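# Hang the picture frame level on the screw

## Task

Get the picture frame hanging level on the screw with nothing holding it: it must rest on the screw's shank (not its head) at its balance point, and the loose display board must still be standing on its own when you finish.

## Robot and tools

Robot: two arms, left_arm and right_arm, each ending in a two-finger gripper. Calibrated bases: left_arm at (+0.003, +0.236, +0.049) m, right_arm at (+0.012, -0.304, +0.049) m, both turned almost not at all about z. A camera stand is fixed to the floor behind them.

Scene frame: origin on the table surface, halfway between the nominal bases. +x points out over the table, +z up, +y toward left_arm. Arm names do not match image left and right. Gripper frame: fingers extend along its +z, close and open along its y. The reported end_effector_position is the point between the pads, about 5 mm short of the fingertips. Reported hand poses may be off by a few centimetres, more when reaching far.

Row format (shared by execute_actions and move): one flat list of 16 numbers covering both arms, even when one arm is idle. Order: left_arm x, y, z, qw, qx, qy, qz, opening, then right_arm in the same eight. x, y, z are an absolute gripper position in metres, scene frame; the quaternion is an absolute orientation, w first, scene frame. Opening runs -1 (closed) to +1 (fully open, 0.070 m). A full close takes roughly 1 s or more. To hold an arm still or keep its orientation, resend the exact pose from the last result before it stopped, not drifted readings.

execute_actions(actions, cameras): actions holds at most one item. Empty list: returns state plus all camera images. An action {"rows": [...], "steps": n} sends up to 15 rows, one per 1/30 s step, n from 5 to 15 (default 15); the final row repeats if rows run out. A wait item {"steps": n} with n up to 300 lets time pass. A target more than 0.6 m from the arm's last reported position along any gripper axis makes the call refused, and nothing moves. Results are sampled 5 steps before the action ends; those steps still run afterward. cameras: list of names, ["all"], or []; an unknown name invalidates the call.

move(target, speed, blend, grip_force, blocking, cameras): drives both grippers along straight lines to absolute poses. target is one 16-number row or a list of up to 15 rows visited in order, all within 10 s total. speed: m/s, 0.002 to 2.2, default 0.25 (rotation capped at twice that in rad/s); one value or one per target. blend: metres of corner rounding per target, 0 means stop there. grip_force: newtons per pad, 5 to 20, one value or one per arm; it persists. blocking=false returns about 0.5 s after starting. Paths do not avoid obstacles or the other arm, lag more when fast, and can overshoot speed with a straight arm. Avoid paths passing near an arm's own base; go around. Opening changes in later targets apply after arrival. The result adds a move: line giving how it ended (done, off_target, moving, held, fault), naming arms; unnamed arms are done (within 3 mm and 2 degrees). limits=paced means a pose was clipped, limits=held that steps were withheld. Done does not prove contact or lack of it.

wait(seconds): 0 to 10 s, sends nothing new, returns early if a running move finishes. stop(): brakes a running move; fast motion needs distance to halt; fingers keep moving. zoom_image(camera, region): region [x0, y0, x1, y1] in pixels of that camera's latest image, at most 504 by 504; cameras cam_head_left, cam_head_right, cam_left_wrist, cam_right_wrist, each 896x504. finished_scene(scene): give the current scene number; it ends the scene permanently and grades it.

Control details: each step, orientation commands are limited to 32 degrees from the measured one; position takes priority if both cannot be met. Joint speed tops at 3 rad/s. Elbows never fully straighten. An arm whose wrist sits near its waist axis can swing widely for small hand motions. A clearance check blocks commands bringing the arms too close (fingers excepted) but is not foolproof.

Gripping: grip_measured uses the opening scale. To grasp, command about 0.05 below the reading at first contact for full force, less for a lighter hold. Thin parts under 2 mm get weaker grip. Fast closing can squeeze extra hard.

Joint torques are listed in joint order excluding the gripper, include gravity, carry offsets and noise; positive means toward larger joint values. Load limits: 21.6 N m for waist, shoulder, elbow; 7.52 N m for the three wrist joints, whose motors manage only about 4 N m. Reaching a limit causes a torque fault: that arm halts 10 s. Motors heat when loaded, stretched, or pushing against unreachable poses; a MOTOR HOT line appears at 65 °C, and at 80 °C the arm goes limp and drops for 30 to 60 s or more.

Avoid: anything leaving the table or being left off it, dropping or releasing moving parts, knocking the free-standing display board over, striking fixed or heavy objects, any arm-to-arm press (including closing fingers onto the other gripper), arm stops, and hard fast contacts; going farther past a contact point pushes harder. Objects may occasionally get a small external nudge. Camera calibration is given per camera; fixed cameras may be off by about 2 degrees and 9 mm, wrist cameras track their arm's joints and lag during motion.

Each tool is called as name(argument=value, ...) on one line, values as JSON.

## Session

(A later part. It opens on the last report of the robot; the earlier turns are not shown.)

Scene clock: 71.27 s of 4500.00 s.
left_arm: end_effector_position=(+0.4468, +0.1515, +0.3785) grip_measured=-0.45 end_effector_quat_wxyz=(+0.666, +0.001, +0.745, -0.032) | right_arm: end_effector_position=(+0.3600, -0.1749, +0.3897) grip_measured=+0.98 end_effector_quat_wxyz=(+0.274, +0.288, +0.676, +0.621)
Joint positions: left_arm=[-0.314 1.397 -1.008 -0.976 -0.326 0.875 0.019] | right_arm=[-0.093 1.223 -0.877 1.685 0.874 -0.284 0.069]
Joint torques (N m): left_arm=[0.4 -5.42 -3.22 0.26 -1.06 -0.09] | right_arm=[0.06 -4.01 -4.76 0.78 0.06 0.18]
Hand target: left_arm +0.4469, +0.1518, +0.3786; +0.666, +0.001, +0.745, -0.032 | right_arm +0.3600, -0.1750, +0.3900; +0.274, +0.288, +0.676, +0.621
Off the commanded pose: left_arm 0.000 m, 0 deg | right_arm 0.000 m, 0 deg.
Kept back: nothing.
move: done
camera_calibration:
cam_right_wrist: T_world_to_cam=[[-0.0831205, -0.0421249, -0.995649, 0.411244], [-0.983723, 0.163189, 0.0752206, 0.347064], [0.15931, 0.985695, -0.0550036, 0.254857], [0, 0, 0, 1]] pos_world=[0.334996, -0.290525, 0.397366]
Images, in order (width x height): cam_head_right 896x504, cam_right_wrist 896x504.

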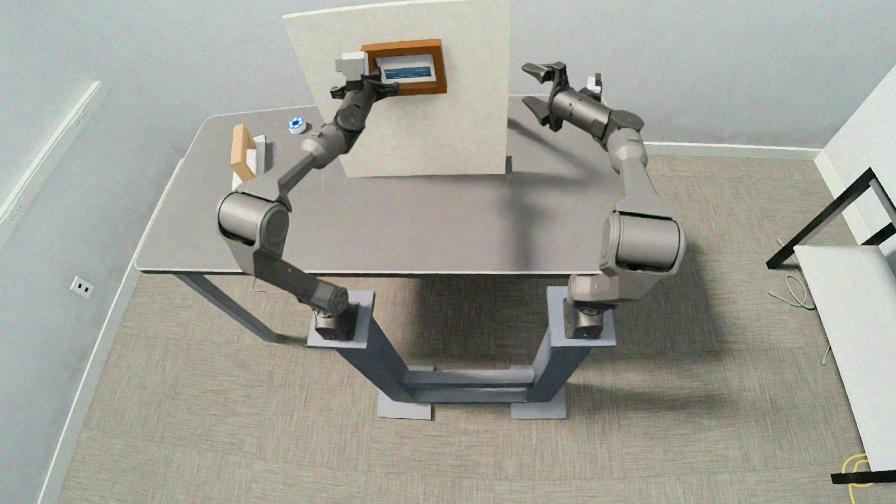

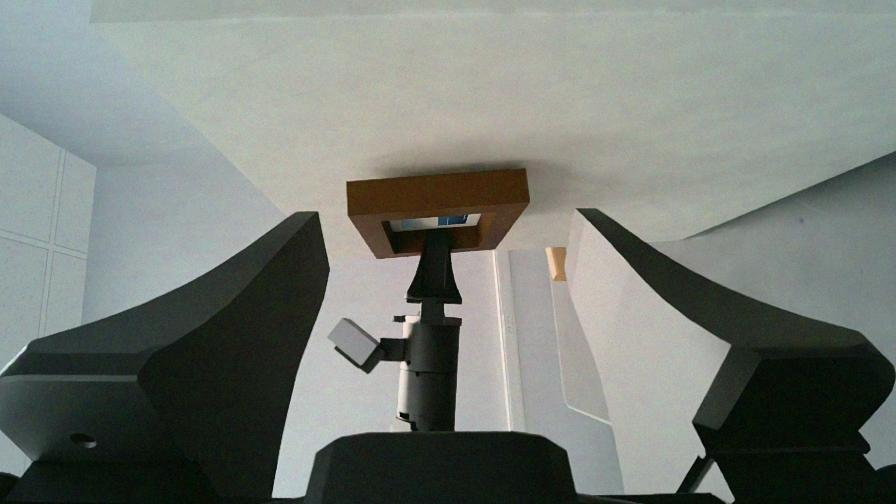

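move(target=[0.4469,0.1518,0.3786,0.6662,0.0009,0.7449,-0.0320,-1,0.468,-0.172,0.390,0.274,0.288,0.676,0.621,1], speed=0.12, cameras=["cam_right_wrist","cam_head_right"])

Scene clock: 72.70 s of 4500.00 s.
left_arm: end_effector_position=(+0.4468, +0.1515, +0.3785) grip_measured=-0.45 end_effector_quat_wxyz=(+0.666, +0.001, +0.745, -0.032) | right_arm: end_effector_position=(+0.4685, -0.1720, +0.3900) grip_measured=+0.98 end_effector_quat_wxyz=(+0.274, +0.288, +0.676, +0.621)
Joint positions: left_arm=[-0.314 1.397 -1.008 -0.976 -0.326 0.875 0.019] | right_arm=[-0.041 1.605 -1.25 1.713 0.825 -0.304 0.069]
Joint torques (N m): left_arm=[0.23 -5.27 -3.4 0.27 -1.07 -0.08] | right_arm=[0.59 -7.1 -3.72 0.62 0.25 0.01]
Hand target: left_arm +0.4469, +0.1518, +0.3786; +0.666, +0.001, +0.745, -0.032 | right_arm +0.4680, -0.1720, +0.3900; +0.274, +0.288, +0.676, +0.621
Off the commanded pose: left_arm 0.000 m, 0 deg | right_arm 0.001 m, 0 deg.
Kept back: nothing.
move: done
camera_calibration:
cam_right_wrist: T_world_to_cam=[[-0.082866, -0.0412267, -0.995708, 0.420656], [-0.983662, 0.16362, 0.0750889, 0.453467], [0.159822, 0.985662, -0.0541116, 0.234127], [0, 0, 0, 1]] pos_world=[0.443498, -0.287624, 0.397469]
Images, in order (width x height): cam_head_right 896x504, cam_right_wrist 896x504.

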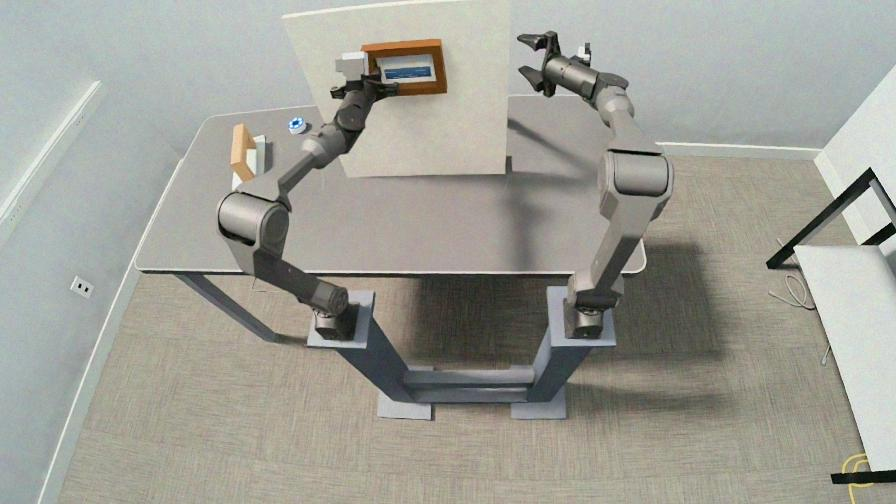

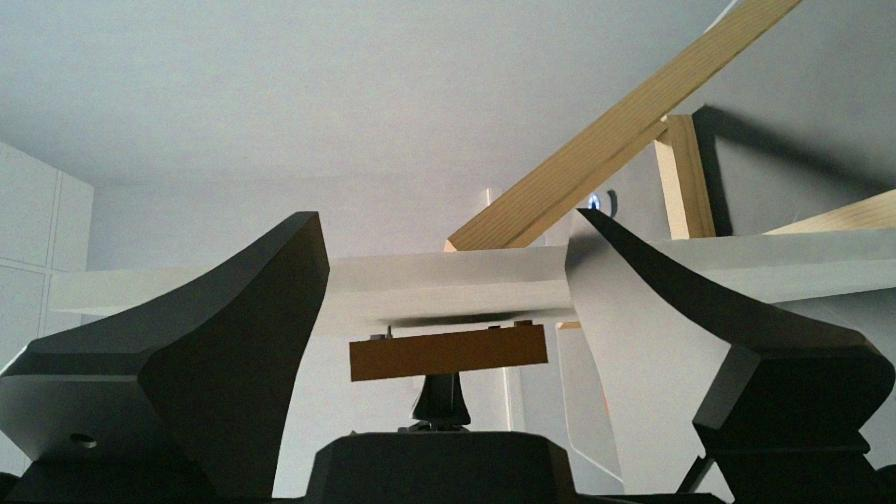

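zoom_image(camera="cam_right_wrist", region=[340, 290, 440, 345])

zoom_image(camera="cam_right_wrist", region=[340, 280, 560, 400])

Scaled by 5.040 from the camera's 896x504 image, which has a finer 1280x720 frame.

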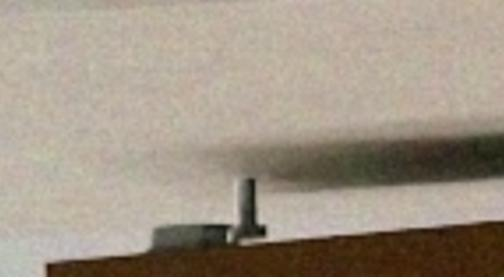

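Scaled by 2.291 from the camera's 896x504 image, which has a finer 1280x720 frame.

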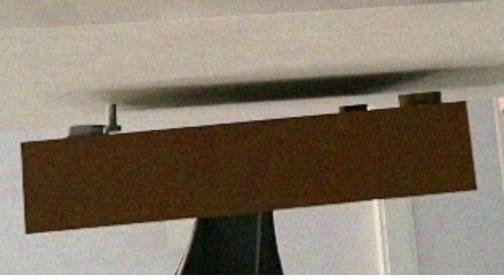

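move(target=[[0.4469,0.1515,0.3786,0.6662,0.0009,0.7449,-0.0320,-1,0.36,-0.175,0.390,0.274,0.288,0.676,0.621,0.98],[0.4469,0.1515,0.3786,0.6662,0.0009,0.7449,-0.0320,-1,0.29,-0.12,0.41,0.46,0.12,0.80,0.37,0.98],[0.4469,0.1515,0.3786,0.6662,0.0009,0.7449,-0.0320,-1,0.350,-0.006,0.417,0.5554,-0.0461,0.8274,0.0696,0.0]], speed=[0.12,0.25,0.25], cameras=["cam_right_wrist"])

move(target=[0.4469,0.1515,0.3786,0.6662,0.0009,0.7449,-0.0320,-1,0.4331,0.0085,0.3827,0.5554,-0.0461,0.8274,0.0696,0.0], speed=0.06, cameras=["cam_right_wrist"])

Scene clock: 80.43 s of 4500.00 s.
left_arm: end_effector_position=(+0.4468, +0.1516, +0.3787) grip_measured=-0.45 end_effector_quat_wxyz=(+0.666, +0.001, +0.745, -0.032) | right_arm: end_effector_position=(+0.3501, -0.0061, +0.4172) grip_measured=+0.00 end_effector_quat_wxyz=(+0.556, -0.046, +0.827, +0.069)
Joint positions: left_arm=[-0.314 1.397 -1.009 -0.978 -0.326 0.876 0.019] | right_arm=[1.116 1.601 -1.616 -1.042 1.016 1.252 0.035]
Joint torques (N m): left_arm=[-0.05 -5.88 -4.72 0.38 -1.1 -0.21] | right_arm=[-0.46 -6.96 -3.62 -0.83 -0.41 0.25]
Hand target: left_arm +0.4469, +0.1515, +0.3786; +0.666, +0.001, +0.745, -0.032 | right_arm +0.3500, -0.0060, +0.4170; +0.555, -0.046, +0.827, +0.070
Off the commanded pose: left_arm 0.000 m, 0 deg | right_arm 0.000 m, 0 deg.
Kept back: nothing.
move: done
camera_calibration:
cam_right_wrist: T_world_to_cam=[[0.129449, -0.986961, -0.0956564, -0.0107514], [-0.862051, -0.0643418, -0.502722, 0.50488], [0.490012, 0.147537, -0.85914, 0.306166], [0, 0, 0, 1]] pos_world=[0.286599, -0.0232972, 0.515825]
Images, in order (width x height): cam_right_wrist 896x504.

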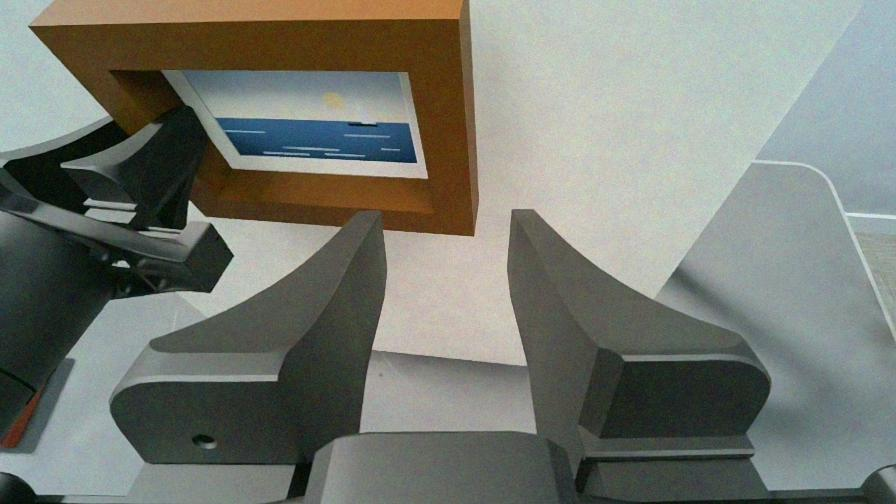

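Scene clock: 82.20 s of 4500.00 s.
left_arm: end_effector_position=(+0.4468, +0.1516, +0.3787) grip_measured=-0.45 end_effector_quat_wxyz=(+0.666, +0.001, +0.745, -0.032) | right_arm: end_effector_position=(+0.4335, +0.0086, +0.3823) grip_measured=+0.00 end_effector_quat_wxyz=(+0.555, -0.046, +0.828, +0.070)
Joint positions: left_arm=[-0.314 1.397 -1.009 -0.978 -0.326 0.876 0.019] | right_arm=[0.923 1.802 -1.737 -1.004 0.81 1.21 0.035]
Joint torques (N m): left_arm=[0.4 -5.85 -4.5 0.36 -1.15 -0.26] | right_arm=[0.73 -8.68 -4.37 -0.78 -0.22 0]
Hand target: left_arm +0.4469, +0.1515, +0.3786; +0.666, +0.001, +0.745, -0.032 | right_arm +0.4331, +0.0085, +0.3827; +0.555, -0.046, +0.827, +0.070
Off the commanded pose: left_arm 0.000 m, 0 deg | right_arm 0.001 m, 0 deg.
Kept back: nothing.
move: done
camera_calibration:
cam_right_wrist: T_world_to_cam=[[0.129515, -0.986915, -0.096042, -0.0103263], [-0.862561, -0.0643582, -0.501843, 0.560019], [0.489096, 0.147838, -0.85961, 0.23368], [0, 0, 0, 1]] pos_world=[0.370096, -0.00869628, 0.480924]
Images, in order (width x height): cam_right_wrist 896x504.

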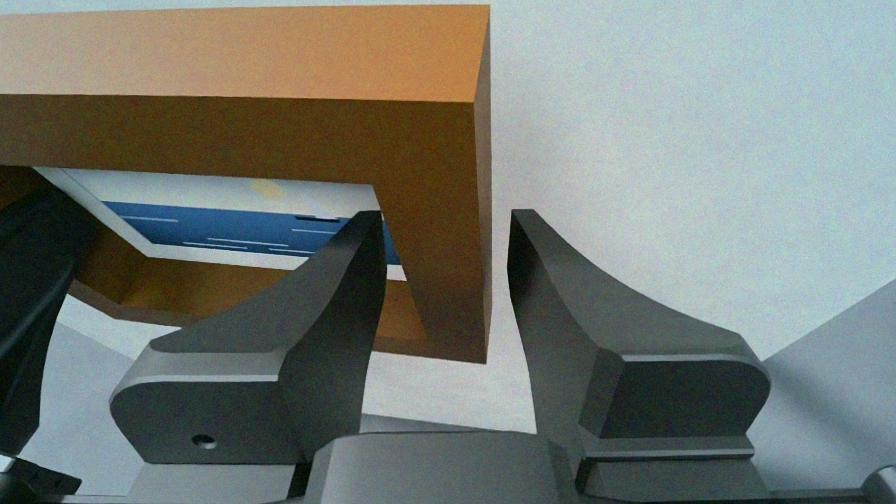

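move(target=[[0.4469,0.1515,0.3786,0.6662,0.0009,0.7449,-0.0320,-1,0.4333,0.0105,0.3827,0.5554,-0.0461,0.8274,0.0696,-0.28],[0.4469,0.1515,0.3786,0.6662,0.0009,0.7449,-0.0320,-1,0.4333,0.0105,0.3827,0.5554,-0.0461,0.8274,0.0696,-0.37],[0.4469,0.1515,0.3786,0.6662,0.0009,0.7449,-0.0320,-1,0.4333,0.0105,0.3827,0.5554,-0.0461,0.8274,0.0696,-0.42]], speed=0.03, cameras=["cam_right_wrist"])

Scene clock: 84.23 s of 4500.00 s.
left_arm: end_effector_position=(+0.4470, +0.1525, +0.3791) grip_measured=-0.45 end_effector_quat_wxyz=(+0.667, +0.000, +0.744, -0.031) | right_arm: end_effector_position=(+0.4337, +0.0097, +0.3824) grip_measured=-0.38 end_effector_quat_wxyz=(+0.555, -0.045, +0.828, +0.069)
Joint positions: left_arm=[-0.313 1.397 -1.009 -0.978 -0.328 0.876 0.019] | right_arm=[0.926 1.807 -1.746 -1.004 0.817 1.209 0.022]
Joint torques (N m): left_arm=[-7.1 -6.01 -4.33 0.39 1.1 -0.34] | right_arm=[5.88 -6.89 -4.79 0.04 -2.14 0.42]
Hand target: left_arm +0.4469, +0.1515, +0.3786; +0.666, +0.001, +0.745, -0.032 | right_arm +0.4333, +0.0105, +0.3827; +0.555, -0.046, +0.827, +0.070
Off the commanded pose: left_arm 0.001 m, 0 deg | right_arm 0.001 m, 0 deg.
Kept back: nothing.
move: done
camera_calibration:
cam_right_wrist: T_world_to_cam=[[0.127244, -0.9873, -0.0951221, -0.00856094], [-0.862775, -0.0628618, -0.501664, 0.560385], [0.489313, 0.145903, -0.859817, 0.233553], [0, 0, 0, 1]] pos_world=[0.370296, -0.00730135, 0.481124]
Images, in order (width x height): cam_right_wrist 896x504.

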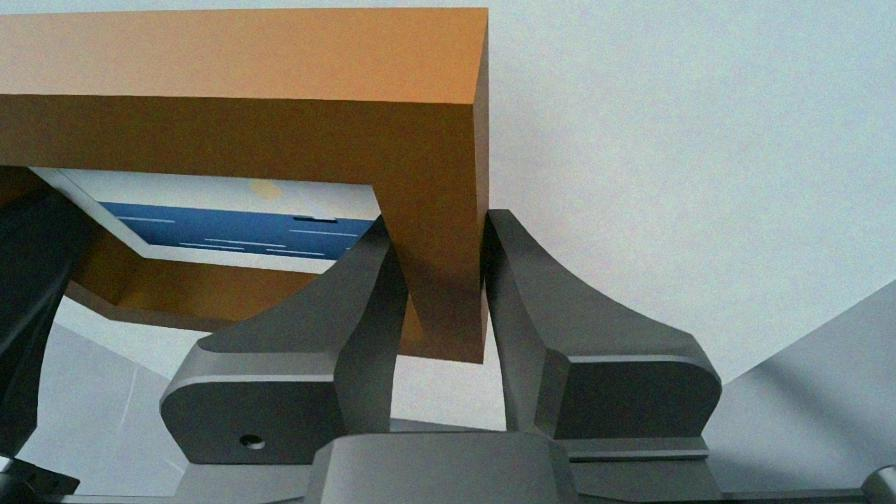

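move(target=[[0.4469,0.1520,0.3786,0.6662,0.0009,0.7449,-0.0320,-1,0.4333,0.0088,0.3827,0.5554,-0.0461,0.8274,0.0696,-0.42],[0.4469,0.1520,0.3786,0.6662,0.0009,0.7449,-0.0320,-1,0.4333,0.0088,0.3827,0.5554,-0.0461,0.8274,0.0696,-1],[0.4469,0.1520,0.3850,0.6662,0.0009,0.7449,-0.0320,-1,0.4333,0.0088,0.3891,0.5554,-0.0461,0.8274,0.0696,-1],[0.4507,0.1520,0.3850,0.6662,0.0009,0.7449,-0.0320,-1,0.4371,0.0088,0.3891,0.5554,-0.0461,0.8274,0.0696,-1]], speed=0.015, cameras=["cam_right_wrist"])

Scene clock: 86.77 s of 4500.00 s.
left_arm: end_effector_position=(+0.4499, +0.1517, +0.3856) grip_measured=-0.45 end_effector_quat_wxyz=(+0.667, +0.001, +0.745, -0.032) | right_arm: end_effector_position=(+0.4365, +0.0091, +0.3892) grip_measured=-0.38 end_effector_quat_wxyz=(+0.555, -0.047, +0.827, +0.070)
Joint positions: left_arm=[-0.309 1.402 -1.041 -1.033 -0.307 0.935 0.019] | right_arm=[0.917 1.814 -1.782 -0.974 0.823 1.167 0.022]
Joint torques (N m): left_arm=[-3.93 -3.09 -5.26 0.49 0.72 -0.46] | right_arm=[2.4 -6.14 -5.81 -0.46 -2.2 0.52]
Hand target: left_arm +0.4507, +0.1520, +0.3850; +0.666, +0.001, +0.745, -0.032 | right_arm +0.4371, +0.0088, +0.3891; +0.555, -0.046, +0.827, +0.070
Off the commanded pose: left_arm 0.001 m, 0 deg | right_arm 0.001 m, 0 deg.
Kept back: nothing.
move: done
camera_calibration:
cam_right_wrist: T_world_to_cam=[[0.130439, -0.986839, -0.0955787, -0.0101295], [-0.862402, -0.0653719, -0.501985, 0.566103], [0.48913, 0.147905, -0.859579, 0.238043], [0, 0, 0, 1]] pos_world=[0.373096, -0.00819687, 0.487824]
Images, in order (width x height): cam_right_wrist 896x504.

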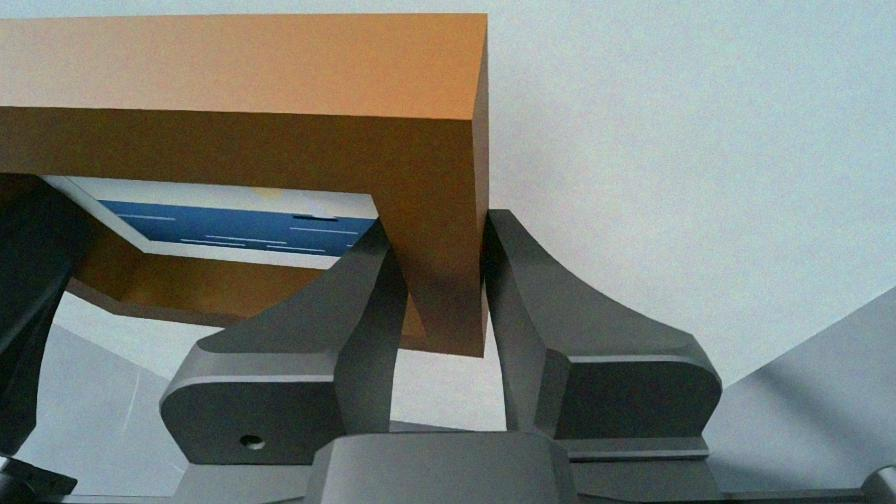

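execute_actions(actions=[], cameras=["cam_left_wrist","cam_head_left","cam_head_right"])

zoom_image(camera="cam_head_left", region=[365, 20, 475, 100])

zoom_image(camera="cam_head_right", region=[350, 20, 460, 100])

Scene clock: 88.43 s of 4500.00 s.
left_arm: end_effector_position=(+0.4504, +0.1515, +0.3852) grip_measured=-0.45 end_effector_quat_wxyz=(+0.666, +0.001, +0.745, -0.033) | right_arm: end_effector_position=(+0.4368, +0.0089, +0.3893) grip_measured=-0.38 end_effector_quat_wxyz=(+0.555, -0.046, +0.827, +0.070)
Joint positions: left_arm=[-0.309 1.404 -1.042 -1.033 -0.307 0.934 0.019] | right_arm=[0.916 1.814 -1.782 -0.974 0.822 1.167 0.022]
Joint torques (N m): left_arm=[-2.63 -2.08 -3.74 0.21 0.44 -0.34] | right_arm=[2.02 -6.74 -5.63 -0.34 -1.68 0.72]
Motor temperatures (°C): left_arm=[29 31 32 30 33 29] | right_arm=[28 31 32 33 39 30]
Hand target: left_arm +0.4507, +0.1520, +0.3850; +0.666, +0.001, +0.745, -0.032 | right_arm +0.4371, +0.0088, +0.3891; +0.555, -0.046, +0.827, +0.070
Off the commanded pose: left_arm 0.001 m, 0 deg | right_arm 0.000 m, 0 deg.
Steps of this call (1-50: nothing new was sent). Readings (end_effector_position of left_arm | right_arm):
1: (+0.4499, +0.1517, +0.3856) | (+0.4365, +0.0091, +0.3892)
2: (+0.4502, +0.1516, +0.3856) | (+0.4368, +0.0089, +0.3893)
4: (+0.4502, +0.1516, +0.3856) | (+0.4368, +0.0089, +0.3893)
8: (+0.4502, +0.1516, +0.3856) | (+0.4368, +0.0089, +0.3893)
50: the state above
camera_calibration:
cam_left_wrist: T_world_to_cam=[[-0.0233806, -0.999166, 0.0334614, 0.152569], [-0.648858, -0.0102967, -0.76084, 0.587446], [0.760551, -0.0395006, -0.648076, 0.03482], [0, 0, 0, 1]] pos_world=[0.358253, 0.159866, 0.464413]
Images, in order (width x height): cam_head_left 896x504, cam_head_right 896x504, cam_left_wrist 896x504.

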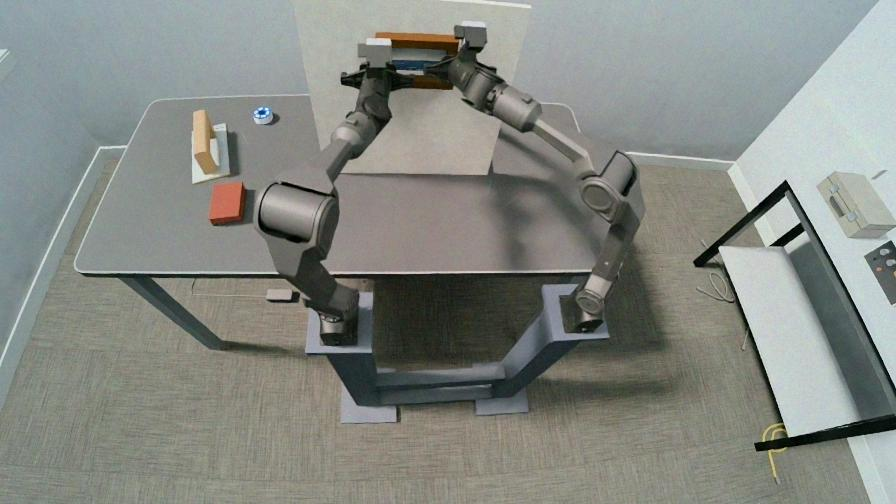

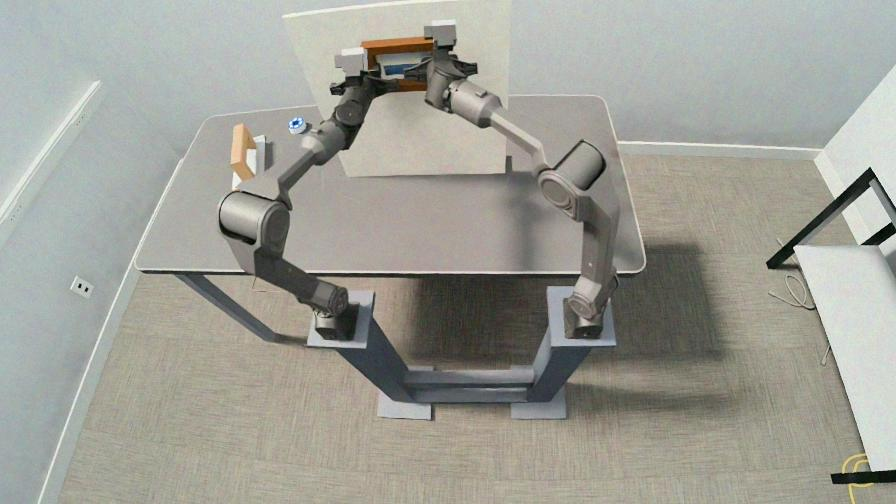

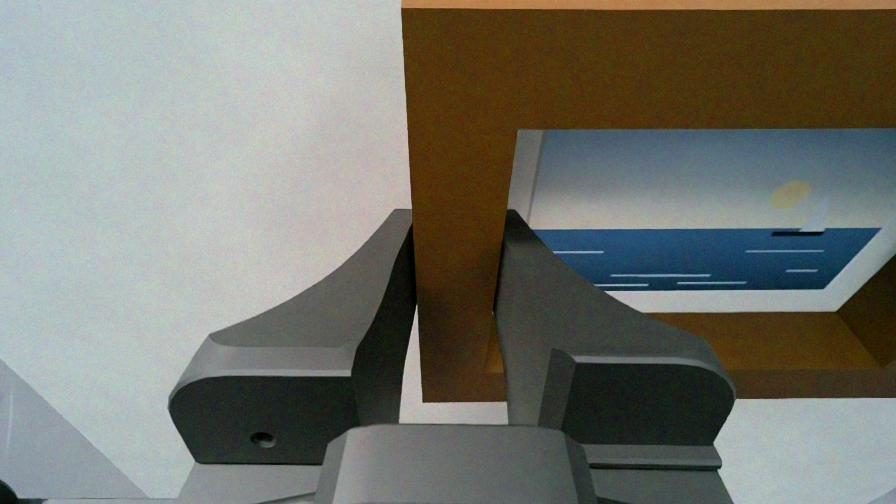

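Scaled by 4.582 from the camera's 896x504 image, which has a finer 1280x720 frame.

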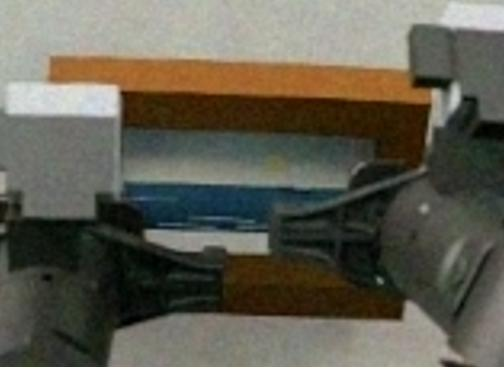

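Scaled by 4.582 from the camera's 896x504 image, which has a finer 1280x720 frame.

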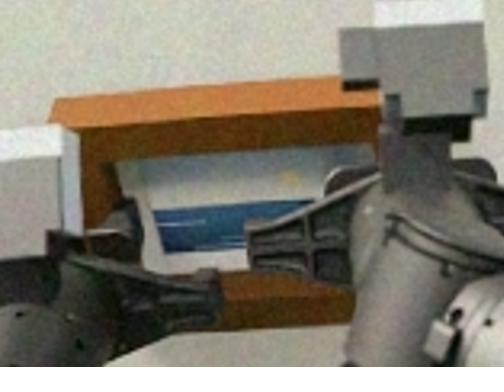

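move(target=[[0.4437,0.1520,0.3870,0.6662,0.0009,0.7449,-0.0320,-1,0.4301,0.0088,0.3911,0.5554,-0.0461,0.8274,0.0696,-1],[0.4407,0.1520,0.3925,0.6662,0.0009,0.7449,-0.0320,-1,0.4271,0.0088,0.3966,0.5554,-0.0461,0.8274,0.0696,-1]], speed=0.03, cameras=["cam_left_wrist","cam_right_wrist","cam_head_left"])

Scene clock: 91.33 s of 4500.00 s.
left_arm: end_effector_position=(+0.4406, +0.1523, +0.3920) grip_measured=-0.45 end_effector_quat_wxyz=(+0.666, +0.001, +0.745, -0.031) | right_arm: end_effector_position=(+0.4269, +0.0088, +0.3967) grip_measured=-0.38 end_effector_quat_wxyz=(+0.555, -0.046, +0.827, +0.070)
Joint positions: left_arm=[-0.321 1.366 -1.035 -1.146 -0.304 1.051 0.019] | right_arm=[0.938 1.794 -1.783 -0.971 0.853 1.16 0.022]
Joint torques (N m): left_arm=[-2.53 -4.51 -3.66 0.31 0.37 -0.27] | right_arm=[2.87 -9.92 -5.9 -0.54 -1.44 0.51]
Hand target: left_arm +0.4407, +0.1520, +0.3925; +0.666, +0.001, +0.745, -0.032 | right_arm +0.4271, +0.0088, +0.3966; +0.555, -0.046, +0.827, +0.070
Off the commanded pose: left_arm 0.001 m, 0 deg | right_arm 0.000 m, 0 deg.
Kept back: nothing.
move: done
camera_calibration:
cam_left_wrist: T_world_to_cam=[[-0.0214339, -0.999277, 0.0314153, 0.152818], [-0.649751, -0.0099587, -0.760082, 0.58637], [0.759845, -0.0367037, -0.649067, 0.0468746], [0, 0, 0, 1]] pos_world=[0.348652, 0.160268, 0.471313]
cam_right_wrist: T_world_to_cam=[[0.129906, -0.986891, -0.0957644, -0.00817136], [-0.862258, -0.0647579, -0.502313, 0.561686], [0.489526, 0.147827, -0.859367, 0.24898], [0, 0, 0, 1]] pos_world=[0.363497, -0.00849663, 0.495324]
Images, in order (width x height): cam_head_left 896x504, cam_left_wrist 896x504, cam_right_wrist 896x504.

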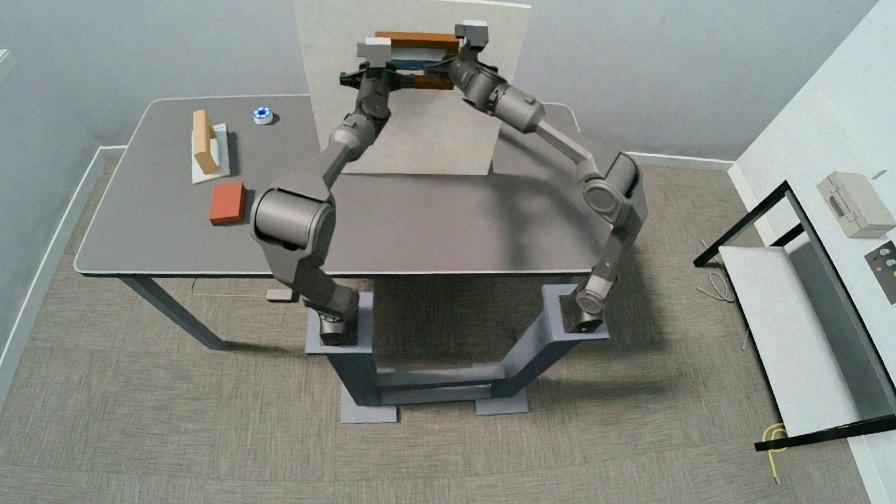

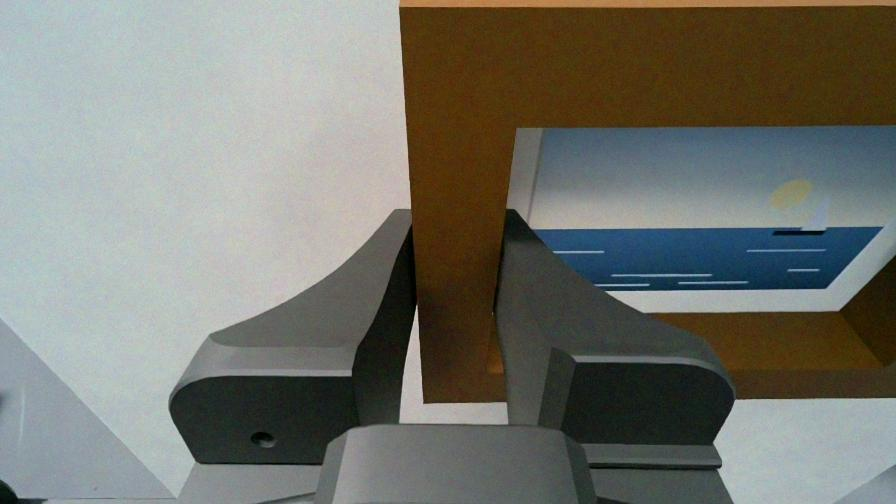

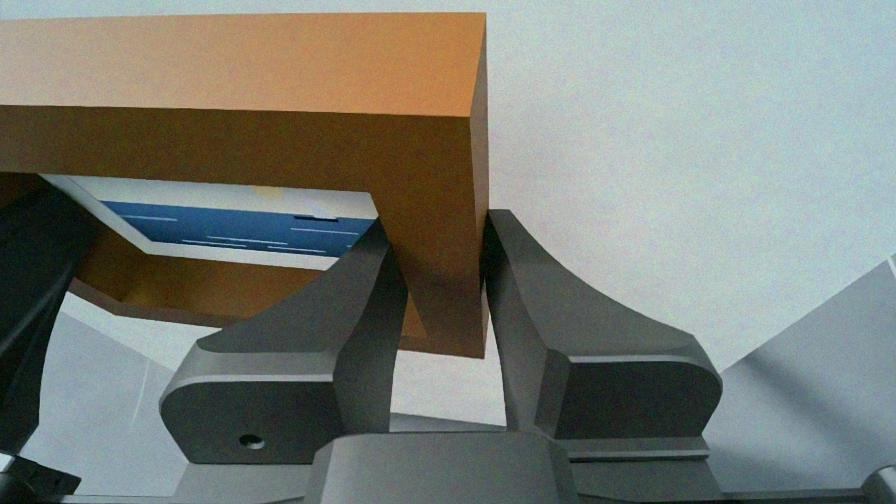

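move(target=[[0.4407,0.1520,0.3925,0.6398,-0.0002,0.7677,-0.0320,-1,0.4271,0.0088,0.3966,0.5262,-0.0437,0.8463,0.0712,-1],[0.4510,0.1520,0.3925,0.6398,-0.0002,0.7677,-0.0320,-1,0.4374,0.0088,0.3966,0.5262,-0.0437,0.8463,0.0712,-1]], speed=0.03, cameras=["cam_left_wrist","cam_right_wrist"])

Scene clock: 93.60 s of 4500.00 s.
left_arm: end_effector_position=(+0.4508, +0.1520, +0.3926) grip_measured=-0.45 end_effector_quat_wxyz=(+0.640, +0.000, +0.768, -0.032) | right_arm: end_effector_position=(+0.4369, +0.0092, +0.3965) grip_measured=-0.38 end_effector_quat_wxyz=(+0.526, -0.044, +0.847, +0.071)
Joint positions: left_arm=[-0.305 1.401 -1.13 -1.579 -0.256 1.482 0.019] | right_arm=[0.903 1.849 -1.919 -0.815 0.908 1.009 0.022]
Joint torques (N m): left_arm=[-0.56 -3.5 -4.94 0.2 0.76 -0.4] | right_arm=[0.49 -8.15 -5.63 -0.76 -1.72 0.76]
Hand target: left_arm +0.4510, +0.1520, +0.3925; +0.640, +0.000, +0.768, -0.032 | right_arm +0.4374, +0.0088, +0.3966; +0.526, -0.044, +0.846, +0.071
Off the commanded pose: left_arm 0.000 m, 0 deg | right_arm 0.001 m, 0 deg.
Kept back: nothing.
move: done
camera_calibration:
cam_left_wrist: T_world_to_cam=[[-0.019928, -0.999239, 0.0335234, 0.151283], [-0.700418, -0.00997404, -0.713663, 0.597963], [0.713455, -0.0377022, -0.699686, 0.0805105], [0, 0, 0, 1]] pos_world=[0.364398, 0.160167, 0.478005]
cam_right_wrist: T_world_to_cam=[[0.123619, -0.986773, -0.104866, -0.00276647], [-0.895744, -0.065486, -0.439721, 0.559938], [0.427037, 0.148291, -0.891992, 0.284131], [0, 0, 0, 1]] pos_world=[0.380569, -0.00819571, 0.499369]
Images, in order (width x height): cam_left_wrist 896x504, cam_right_wrist 896x504.

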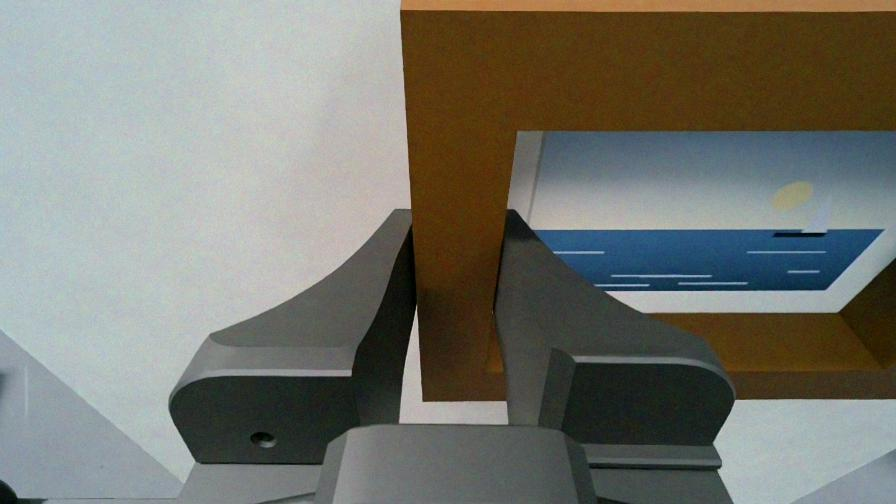

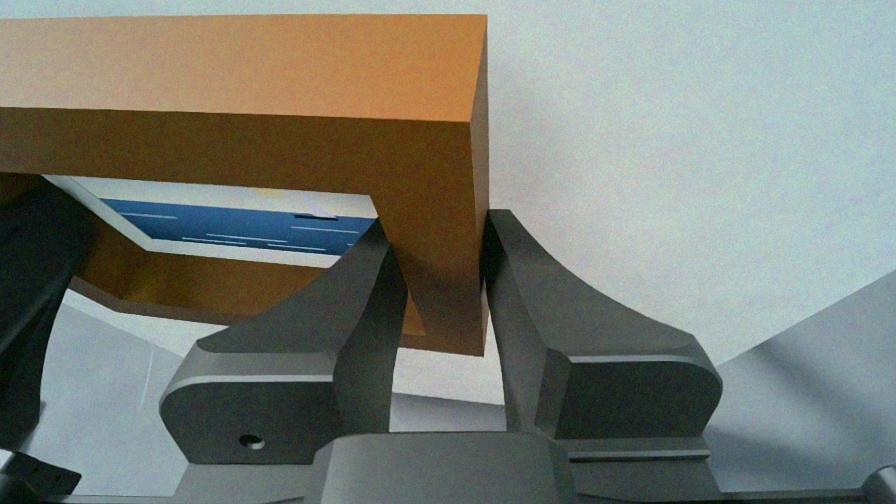

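move(target=[[0.4504,0.1520,0.3925,0.6398,-0.0002,0.7677,-0.0320,-1,0.4368,0.0088,0.3966,0.5262,-0.0437,0.8463,0.0712,-1],[0.4504,0.1520,0.3815,0.6398,-0.0002,0.7677,-0.0320,-1,0.4368,0.0088,0.3856,0.5262,-0.0437,0.8463,0.0712,-1]], speed=0.025, cameras=["cam_left_wrist","cam_right_wrist"])

move(target=[0.4504,0.1520,0.3795,0.6398,-0.0002,0.7677,-0.0320,-1,0.4368,0.0088,0.3836,0.5262,-0.0437,0.8463,0.0712,-1], speed=0.02)

move(target=[0.4504,0.1520,0.3780,0.6398,-0.0002,0.7677,-0.0320,-1,0.4368,0.0088,0.3821,0.5262,-0.0437,0.8463,0.0712,-1], speed=0.02)

Scene clock: 96.23 s of 4500.00 s.
left_arm: end_effector_position=(+0.4504, +0.1521, +0.3819) grip_measured=-0.45 end_effector_quat_wxyz=(+0.640, +0.000, +0.768, -0.032) | right_arm: end_effector_position=(+0.4369, +0.0088, +0.3852) grip_measured=-0.38 end_effector_quat_wxyz=(+0.526, -0.044, +0.846, +0.071)
Joint positions: left_arm=[-0.305 1.404 -1.09 -1.413 -0.259 1.309 0.019] | right_arm=[0.903 1.837 -1.855 -0.848 0.873 1.06 0.022]
Joint torques (N m): left_arm=[-0.88 -4.58 -3.23 -0.01 -0.28 -0.21] | right_arm=[1.74 -10.1 -5.12 -0.46 -0.89 0.24]
Hand target: left_arm +0.4504, +0.1520, +0.3815; +0.640, +0.000, +0.768, -0.032 | right_arm +0.4368, +0.0088, +0.3856; +0.526, -0.044, +0.846, +0.071
Off the commanded pose: left_arm 0.000 m, 0 deg | right_arm 0.000 m, 0 deg.
Kept back: nothing.
move: done
camera_calibration:
cam_left_wrist: T_world_to_cam=[[-0.0199437, -0.999176, 0.0353482, 0.150974], [-0.700112, -0.0112831, -0.713944, 0.590278], [0.713755, -0.0389864, -0.69931, 0.0732371], [0, 0, 0, 1]] pos_world=[0.363998, 0.160365, 0.467304]
cam_right_wrist: T_world_to_cam=[[0.122676, -0.986926, -0.104536, -0.00396396], [-0.895465, -0.0646584, -0.440412, 0.555153], [0.427895, 0.147636, -0.891689, 0.273512], [0, 0, 0, 1]] pos_world=[0.380572, -0.00839717, 0.487969]
Images, in order (width x height): cam_left_wrist 896x504, cam_right_wrist 896x504.

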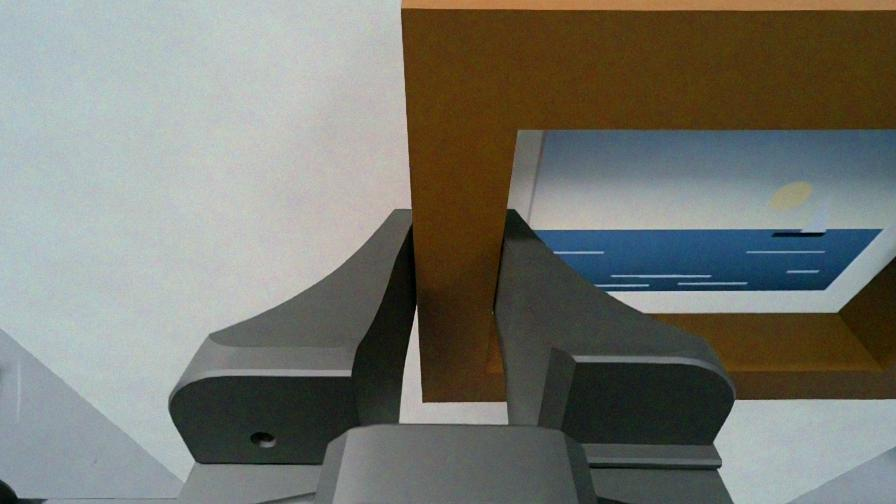

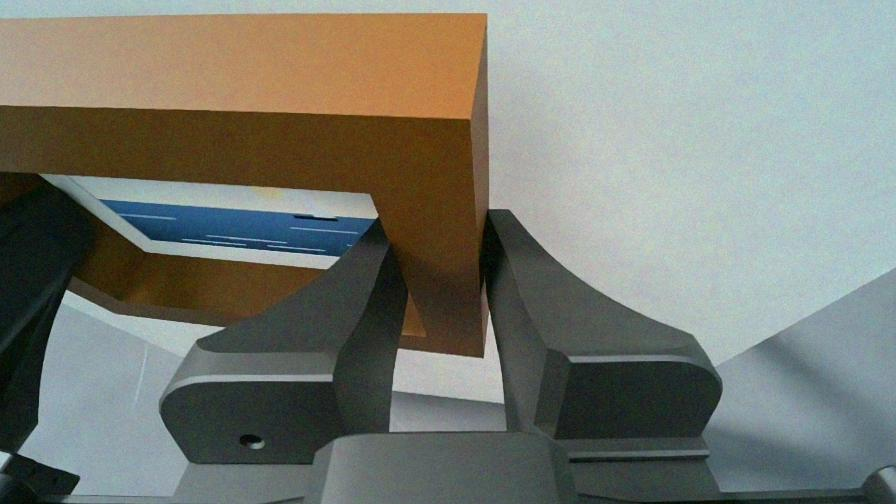

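Scene clock: 96.93 s of 4500.00 s.
left_arm: end_effector_position=(+0.4504, +0.1522, +0.3799) grip_measured=-0.45 end_effector_quat_wxyz=(+0.640, +0.000, +0.768, -0.032) | right_arm: end_effector_position=(+0.4369, +0.0088, +0.3837) grip_measured=-0.38 end_effector_quat_wxyz=(+0.526, -0.044, +0.846, +0.071)
Joint positions: left_arm=[-0.305 1.405 -1.082 -1.383 -0.261 1.279 0.019] | right_arm=[0.903 1.836 -1.847 -0.853 0.868 1.068 0.022]
Joint torques (N m): left_arm=[-0.41 -4.4 -3.11 0.11 -0.25 -0.35] | right_arm=[1.6 -10.46 -4.7 -0.64 -1.1 0.59]
Hand target: left_arm +0.4504, +0.1520, +0.3795; +0.640, +0.000, +0.768, -0.032 | right_arm +0.4368, +0.0088, +0.3836; +0.526, -0.044, +0.846, +0.071
Off the commanded pose: left_arm 0.000 m, 0 deg | right_arm 0.000 m, 0 deg.
Kept back: nothing.
move: done

Scene clock: 97.63 s of 4500.00 s.
left_arm: end_effector_position=(+0.4504, +0.1521, +0.3785) grip_measured=-0.45 end_effector_quat_wxyz=(+0.640, +0.000, +0.767, -0.032) | right_arm: end_effector_position=(+0.4368, +0.0087, +0.3817) grip_measured=-0.38 end_effector_quat_wxyz=(+0.526, -0.043, +0.847, +0.071)
Joint positions: left_arm=[-0.305 1.406 -1.078 -1.361 -0.262 1.256 0.019] | right_arm=[0.903 1.835 -1.838 -0.857 0.864 1.074 0.022]
Joint torques (N m): left_arm=[-0.49 -4.48 -2.86 0.12 -0.24 -0.35] | right_arm=[1.53 -10.51 -4.72 -0.65 -1.11 0.6]
Hand target: left_arm +0.4504, +0.1520, +0.3780; +0.640, +0.000, +0.768, -0.032 | right_arm +0.4368, +0.0088, +0.3821; +0.526, -0.044, +0.846, +0.071
Off the commanded pose: left_arm 0.001 m, 0 deg | right_arm 0.000 m, 0 deg.
Kept back: nothing.
move: done

move(target=[0.4504,0.1520,0.3768,0.6398,-0.0002,0.7677,-0.0320,-1,0.4368,0.0088,0.3809,0.5262,-0.0437,0.8463,0.0712,-1], speed=0.02)

move(target=[0.4504,0.1520,0.3756,0.6398,-0.0002,0.7677,-0.0320,-1,0.4368,0.0088,0.3797,0.5262,-0.0437,0.8463,0.0712,-1], speed=0.02)

move(target=[0.4504,0.1520,0.3746,0.6398,-0.0002,0.7677,-0.0320,-1,0.4368,0.0088,0.3787,0.5262,-0.0437,0.8463,0.0712,-1], speed=0.02, cameras=["cam_left_wrist","cam_right_wrist"])

Scene clock: 98.67 s of 4500.00 s.
left_arm: end_effector_position=(+0.4503, +0.1523, +0.3779) grip_measured=-0.45 end_effector_quat_wxyz=(+0.641, +0.000, +0.767, -0.032) | right_arm: end_effector_position=(+0.4369, +0.0087, +0.3818) grip_measured=-0.38 end_effector_quat_wxyz=(+0.527, -0.044, +0.846, +0.072)
Joint positions: left_arm=[-0.305 1.406 -1.074 -1.343 -0.264 1.238 0.019] | right_arm=[0.903 1.833 -1.833 -0.862 0.859 1.079 0.022]
Joint torques (N m): left_arm=[0.23 -3.75 -1.29 -0.14 -0.07 -0.36] | right_arm=[1.37 -9.28 -3.87 -0.16 -0.73 0.63]
Hand target: left_arm +0.4504, +0.1520, +0.3768; +0.640, +0.000, +0.768, -0.032 | right_arm +0.4368, +0.0088, +0.3809; +0.526, -0.044, +0.846, +0.071
Off the commanded pose: left_arm 0.001 m, 0 deg | right_arm 0.001 m, 0 deg.
Kept back: nothing.
move: done

Scene clock: 99.37 s of 4500.00 s.
left_arm: end_effector_position=(+0.4502, +0.1523, +0.3772) grip_measured=-0.45 end_effector_quat_wxyz=(+0.641, +0.000, +0.767, -0.032) | right_arm: end_effector_position=(+0.4369, +0.0088, +0.3808) grip_measured=-0.38 end_effector_quat_wxyz=(+0.527, -0.044, +0.845, +0.072)
Joint positions: left_arm=[-0.305 1.406 -1.07 -1.326 -0.264 1.22 0.019] | right_arm=[0.903 1.832 -1.827 -0.866 0.856 1.084 0.022]
Joint torques (N m): left_arm=[0.4 -1.99 1.3 -0.56 0.18 -0.43] | right_arm=[1.2 -6.79 -2.42 0.58 -0.06 0.75]
Hand target: left_arm +0.4504, +0.1520, +0.3756; +0.640, +0.000, +0.768, -0.032 | right_arm +0.4368, +0.0088, +0.3797; +0.526, -0.044, +0.846, +0.071
Off the commanded pose: left_arm 0.002 m, 0 deg | right_arm 0.001 m, 0 deg.
Kept back: nothing.
move: done

Scene clock: 100.07 s of 4500.00 s.
left_arm: end_effector_position=(+0.4501, +0.1523, +0.3763) grip_measured=-0.45 end_effector_quat_wxyz=(+0.641, +0.000, +0.767, -0.032) | right_arm: end_effector_position=(+0.4369, +0.0086, +0.3798) grip_measured=-0.38 end_effector_quat_wxyz=(+0.527, -0.043, +0.846, +0.072)
Joint positions: left_arm=[-0.305 1.406 -1.067 -1.311 -0.265 1.205 0.019] | right_arm=[0.903 1.831 -1.822 -0.868 0.854 1.089 0.022]
Joint torques (N m): left_arm=[0.65 0.28 3.95 -0.99 0.49 -0.49] | right_arm=[0.64 -3.93 -0.97 1.35 0.43 0.8]
Hand target: left_arm +0.4504, +0.1520, +0.3746; +0.640, +0.000, +0.768, -0.032 | right_arm +0.4368, +0.0088, +0.3787; +0.526, -0.044, +0.846, +0.071
Off the commanded pose: left_arm 0.002 m, 0 deg | right_arm 0.001 m, 0 deg.
Kept back: nothing.
move: done
camera_calibration:
cam_left_wrist: T_world_to_cam=[[-0.0198368, -0.999197, 0.0347975, 0.151487], [-0.697875, -0.011085, -0.716134, 0.585886], [0.715945, -0.0384901, -0.697095, 0.0677138], [0, 0, 0, 1]] pos_world=[0.363401, 0.160466, 0.461505]
cam_right_wrist: T_world_to_cam=[[0.122981, -0.986768, -0.10566, -0.00446566], [-0.894247, -0.0640184, -0.442972, 0.553223], [0.430347, 0.148963, -0.890287, 0.267195], [0, 0, 0, 1]] pos_world=[0.380281, -0.00879238, 0.482471]
Images, in order (width x height): cam_left_wrist 896x504, cam_right_wrist 896x504.

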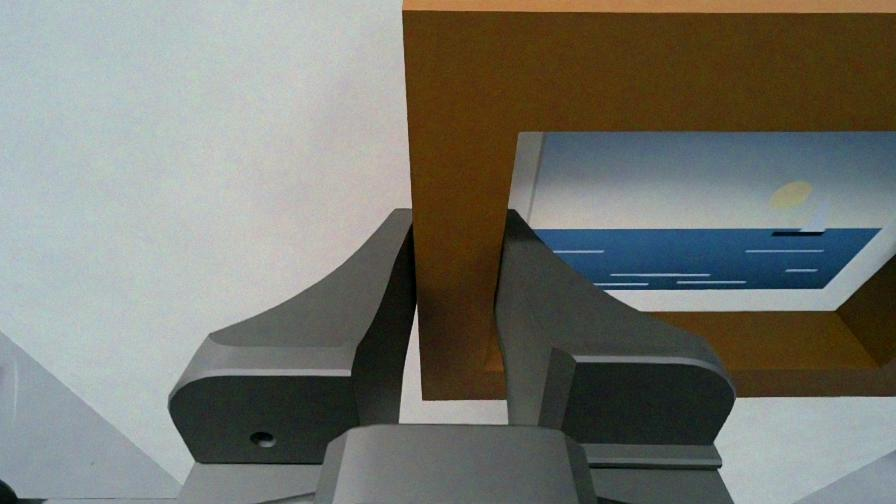

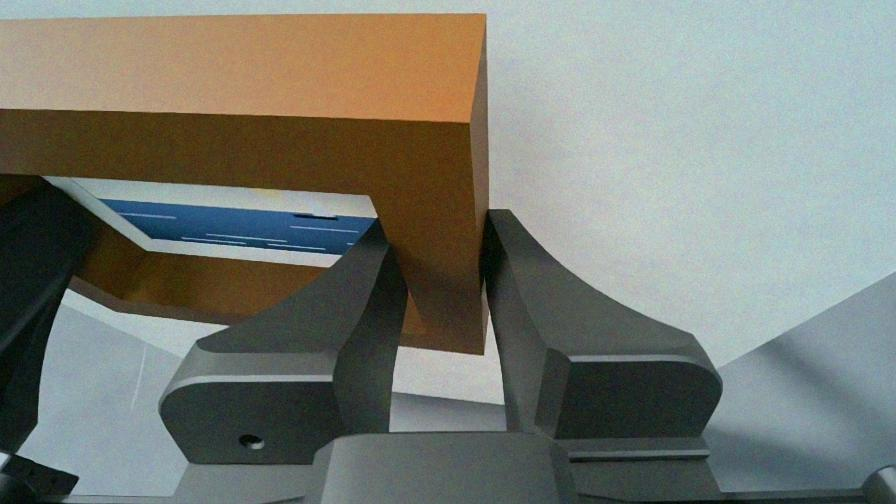

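move(target=[0.4502,0.1522,0.3766,0.6398,-0.0002,0.7677,-0.0320,-1,0.4368,0.0088,0.3807,0.5262,-0.0437,0.8463,0.0712,-1], speed=0.02)

move(target=[[0.4502,0.1522,0.3766,0.6398,-0.0002,0.7677,-0.0320,-1,0.4368,0.0088,0.3807,0.5262,-0.0437,0.8463,0.0712,-0.36],[0.4502,0.1522,0.3766,0.6398,-0.0002,0.7677,-0.0320,-1,0.4368,0.0088,0.3807,0.5262,-0.0437,0.8463,0.0712,-0.22],[0.4502,0.1522,0.3766,0.6398,-0.0002,0.7677,-0.0320,-1,0.4368,0.0088,0.3807,0.5262,-0.0437,0.8463,0.0712,0.0]], speed=0.02)

Scene clock: 101.17 s of 4500.00 s.
left_arm: end_effector_position=(+0.4500, +0.1523, +0.3760) grip_measured=-0.45 end_effector_quat_wxyz=(+0.639, -0.001, +0.768, -0.032) | right_arm: end_effector_position=(+0.4368, +0.0087, +0.3799) grip_measured=-0.38 end_effector_quat_wxyz=(+0.525, -0.043, +0.847, +0.071)
Joint positions: left_arm=[-0.305 1.406 -1.069 -1.341 -0.263 1.234 0.019] | right_arm=[0.903 1.834 -1.83 -0.861 0.86 1.082 0.022]
Joint torques (N m): left_arm=[2.06 1.25 1.79 -0.84 0.47 -0.21] | right_arm=[0.32 -3.46 -2.6 0.95 0.06 0.32]
Hand target: left_arm +0.4502, +0.1522, +0.3766; +0.640, +0.000, +0.768, -0.032 | right_arm +0.4368, +0.0088, +0.3807; +0.526, -0.044, +0.846, +0.071
Off the commanded pose: left_arm 0.001 m, 0 deg | right_arm 0.001 m, 0 deg.
Kept back: nothing.
move: done

Scene clock: 102.73 s of 4500.00 s.
left_arm: end_effector_position=(+0.4503, +0.1518, +0.3758) grip_measured=-0.45 end_effector_quat_wxyz=(+0.639, +0.000, +0.768, -0.032) | right_arm: end_effector_position=(+0.4368, +0.0084, +0.3808) grip_measured=+0.00 end_effector_quat_wxyz=(+0.526, -0.043, +0.846, +0.071)
Joint positions: left_arm=[-0.305 1.407 -1.071 -1.34 -0.263 1.234 0.019] | right_arm=[0.902 1.833 -1.831 -0.862 0.86 1.082 0.035]
Joint torques (N m): left_arm=[-3.08 -7.72 -4.54 0.49 0.58 0.04] | right_arm=[0.72 -7.37 -4.76 -0.66 -0.53 0.05]
Hand target: left_arm +0.4502, +0.1522, +0.3766; +0.640, +0.000, +0.768, -0.032 | right_arm +0.4368, +0.0088, +0.3807; +0.526, -0.044, +0.846, +0.071
Off the commanded pose: left_arm 0.001 m, 0 deg | right_arm 0.000 m, 0 deg.
Kept back: nothing.
move: done


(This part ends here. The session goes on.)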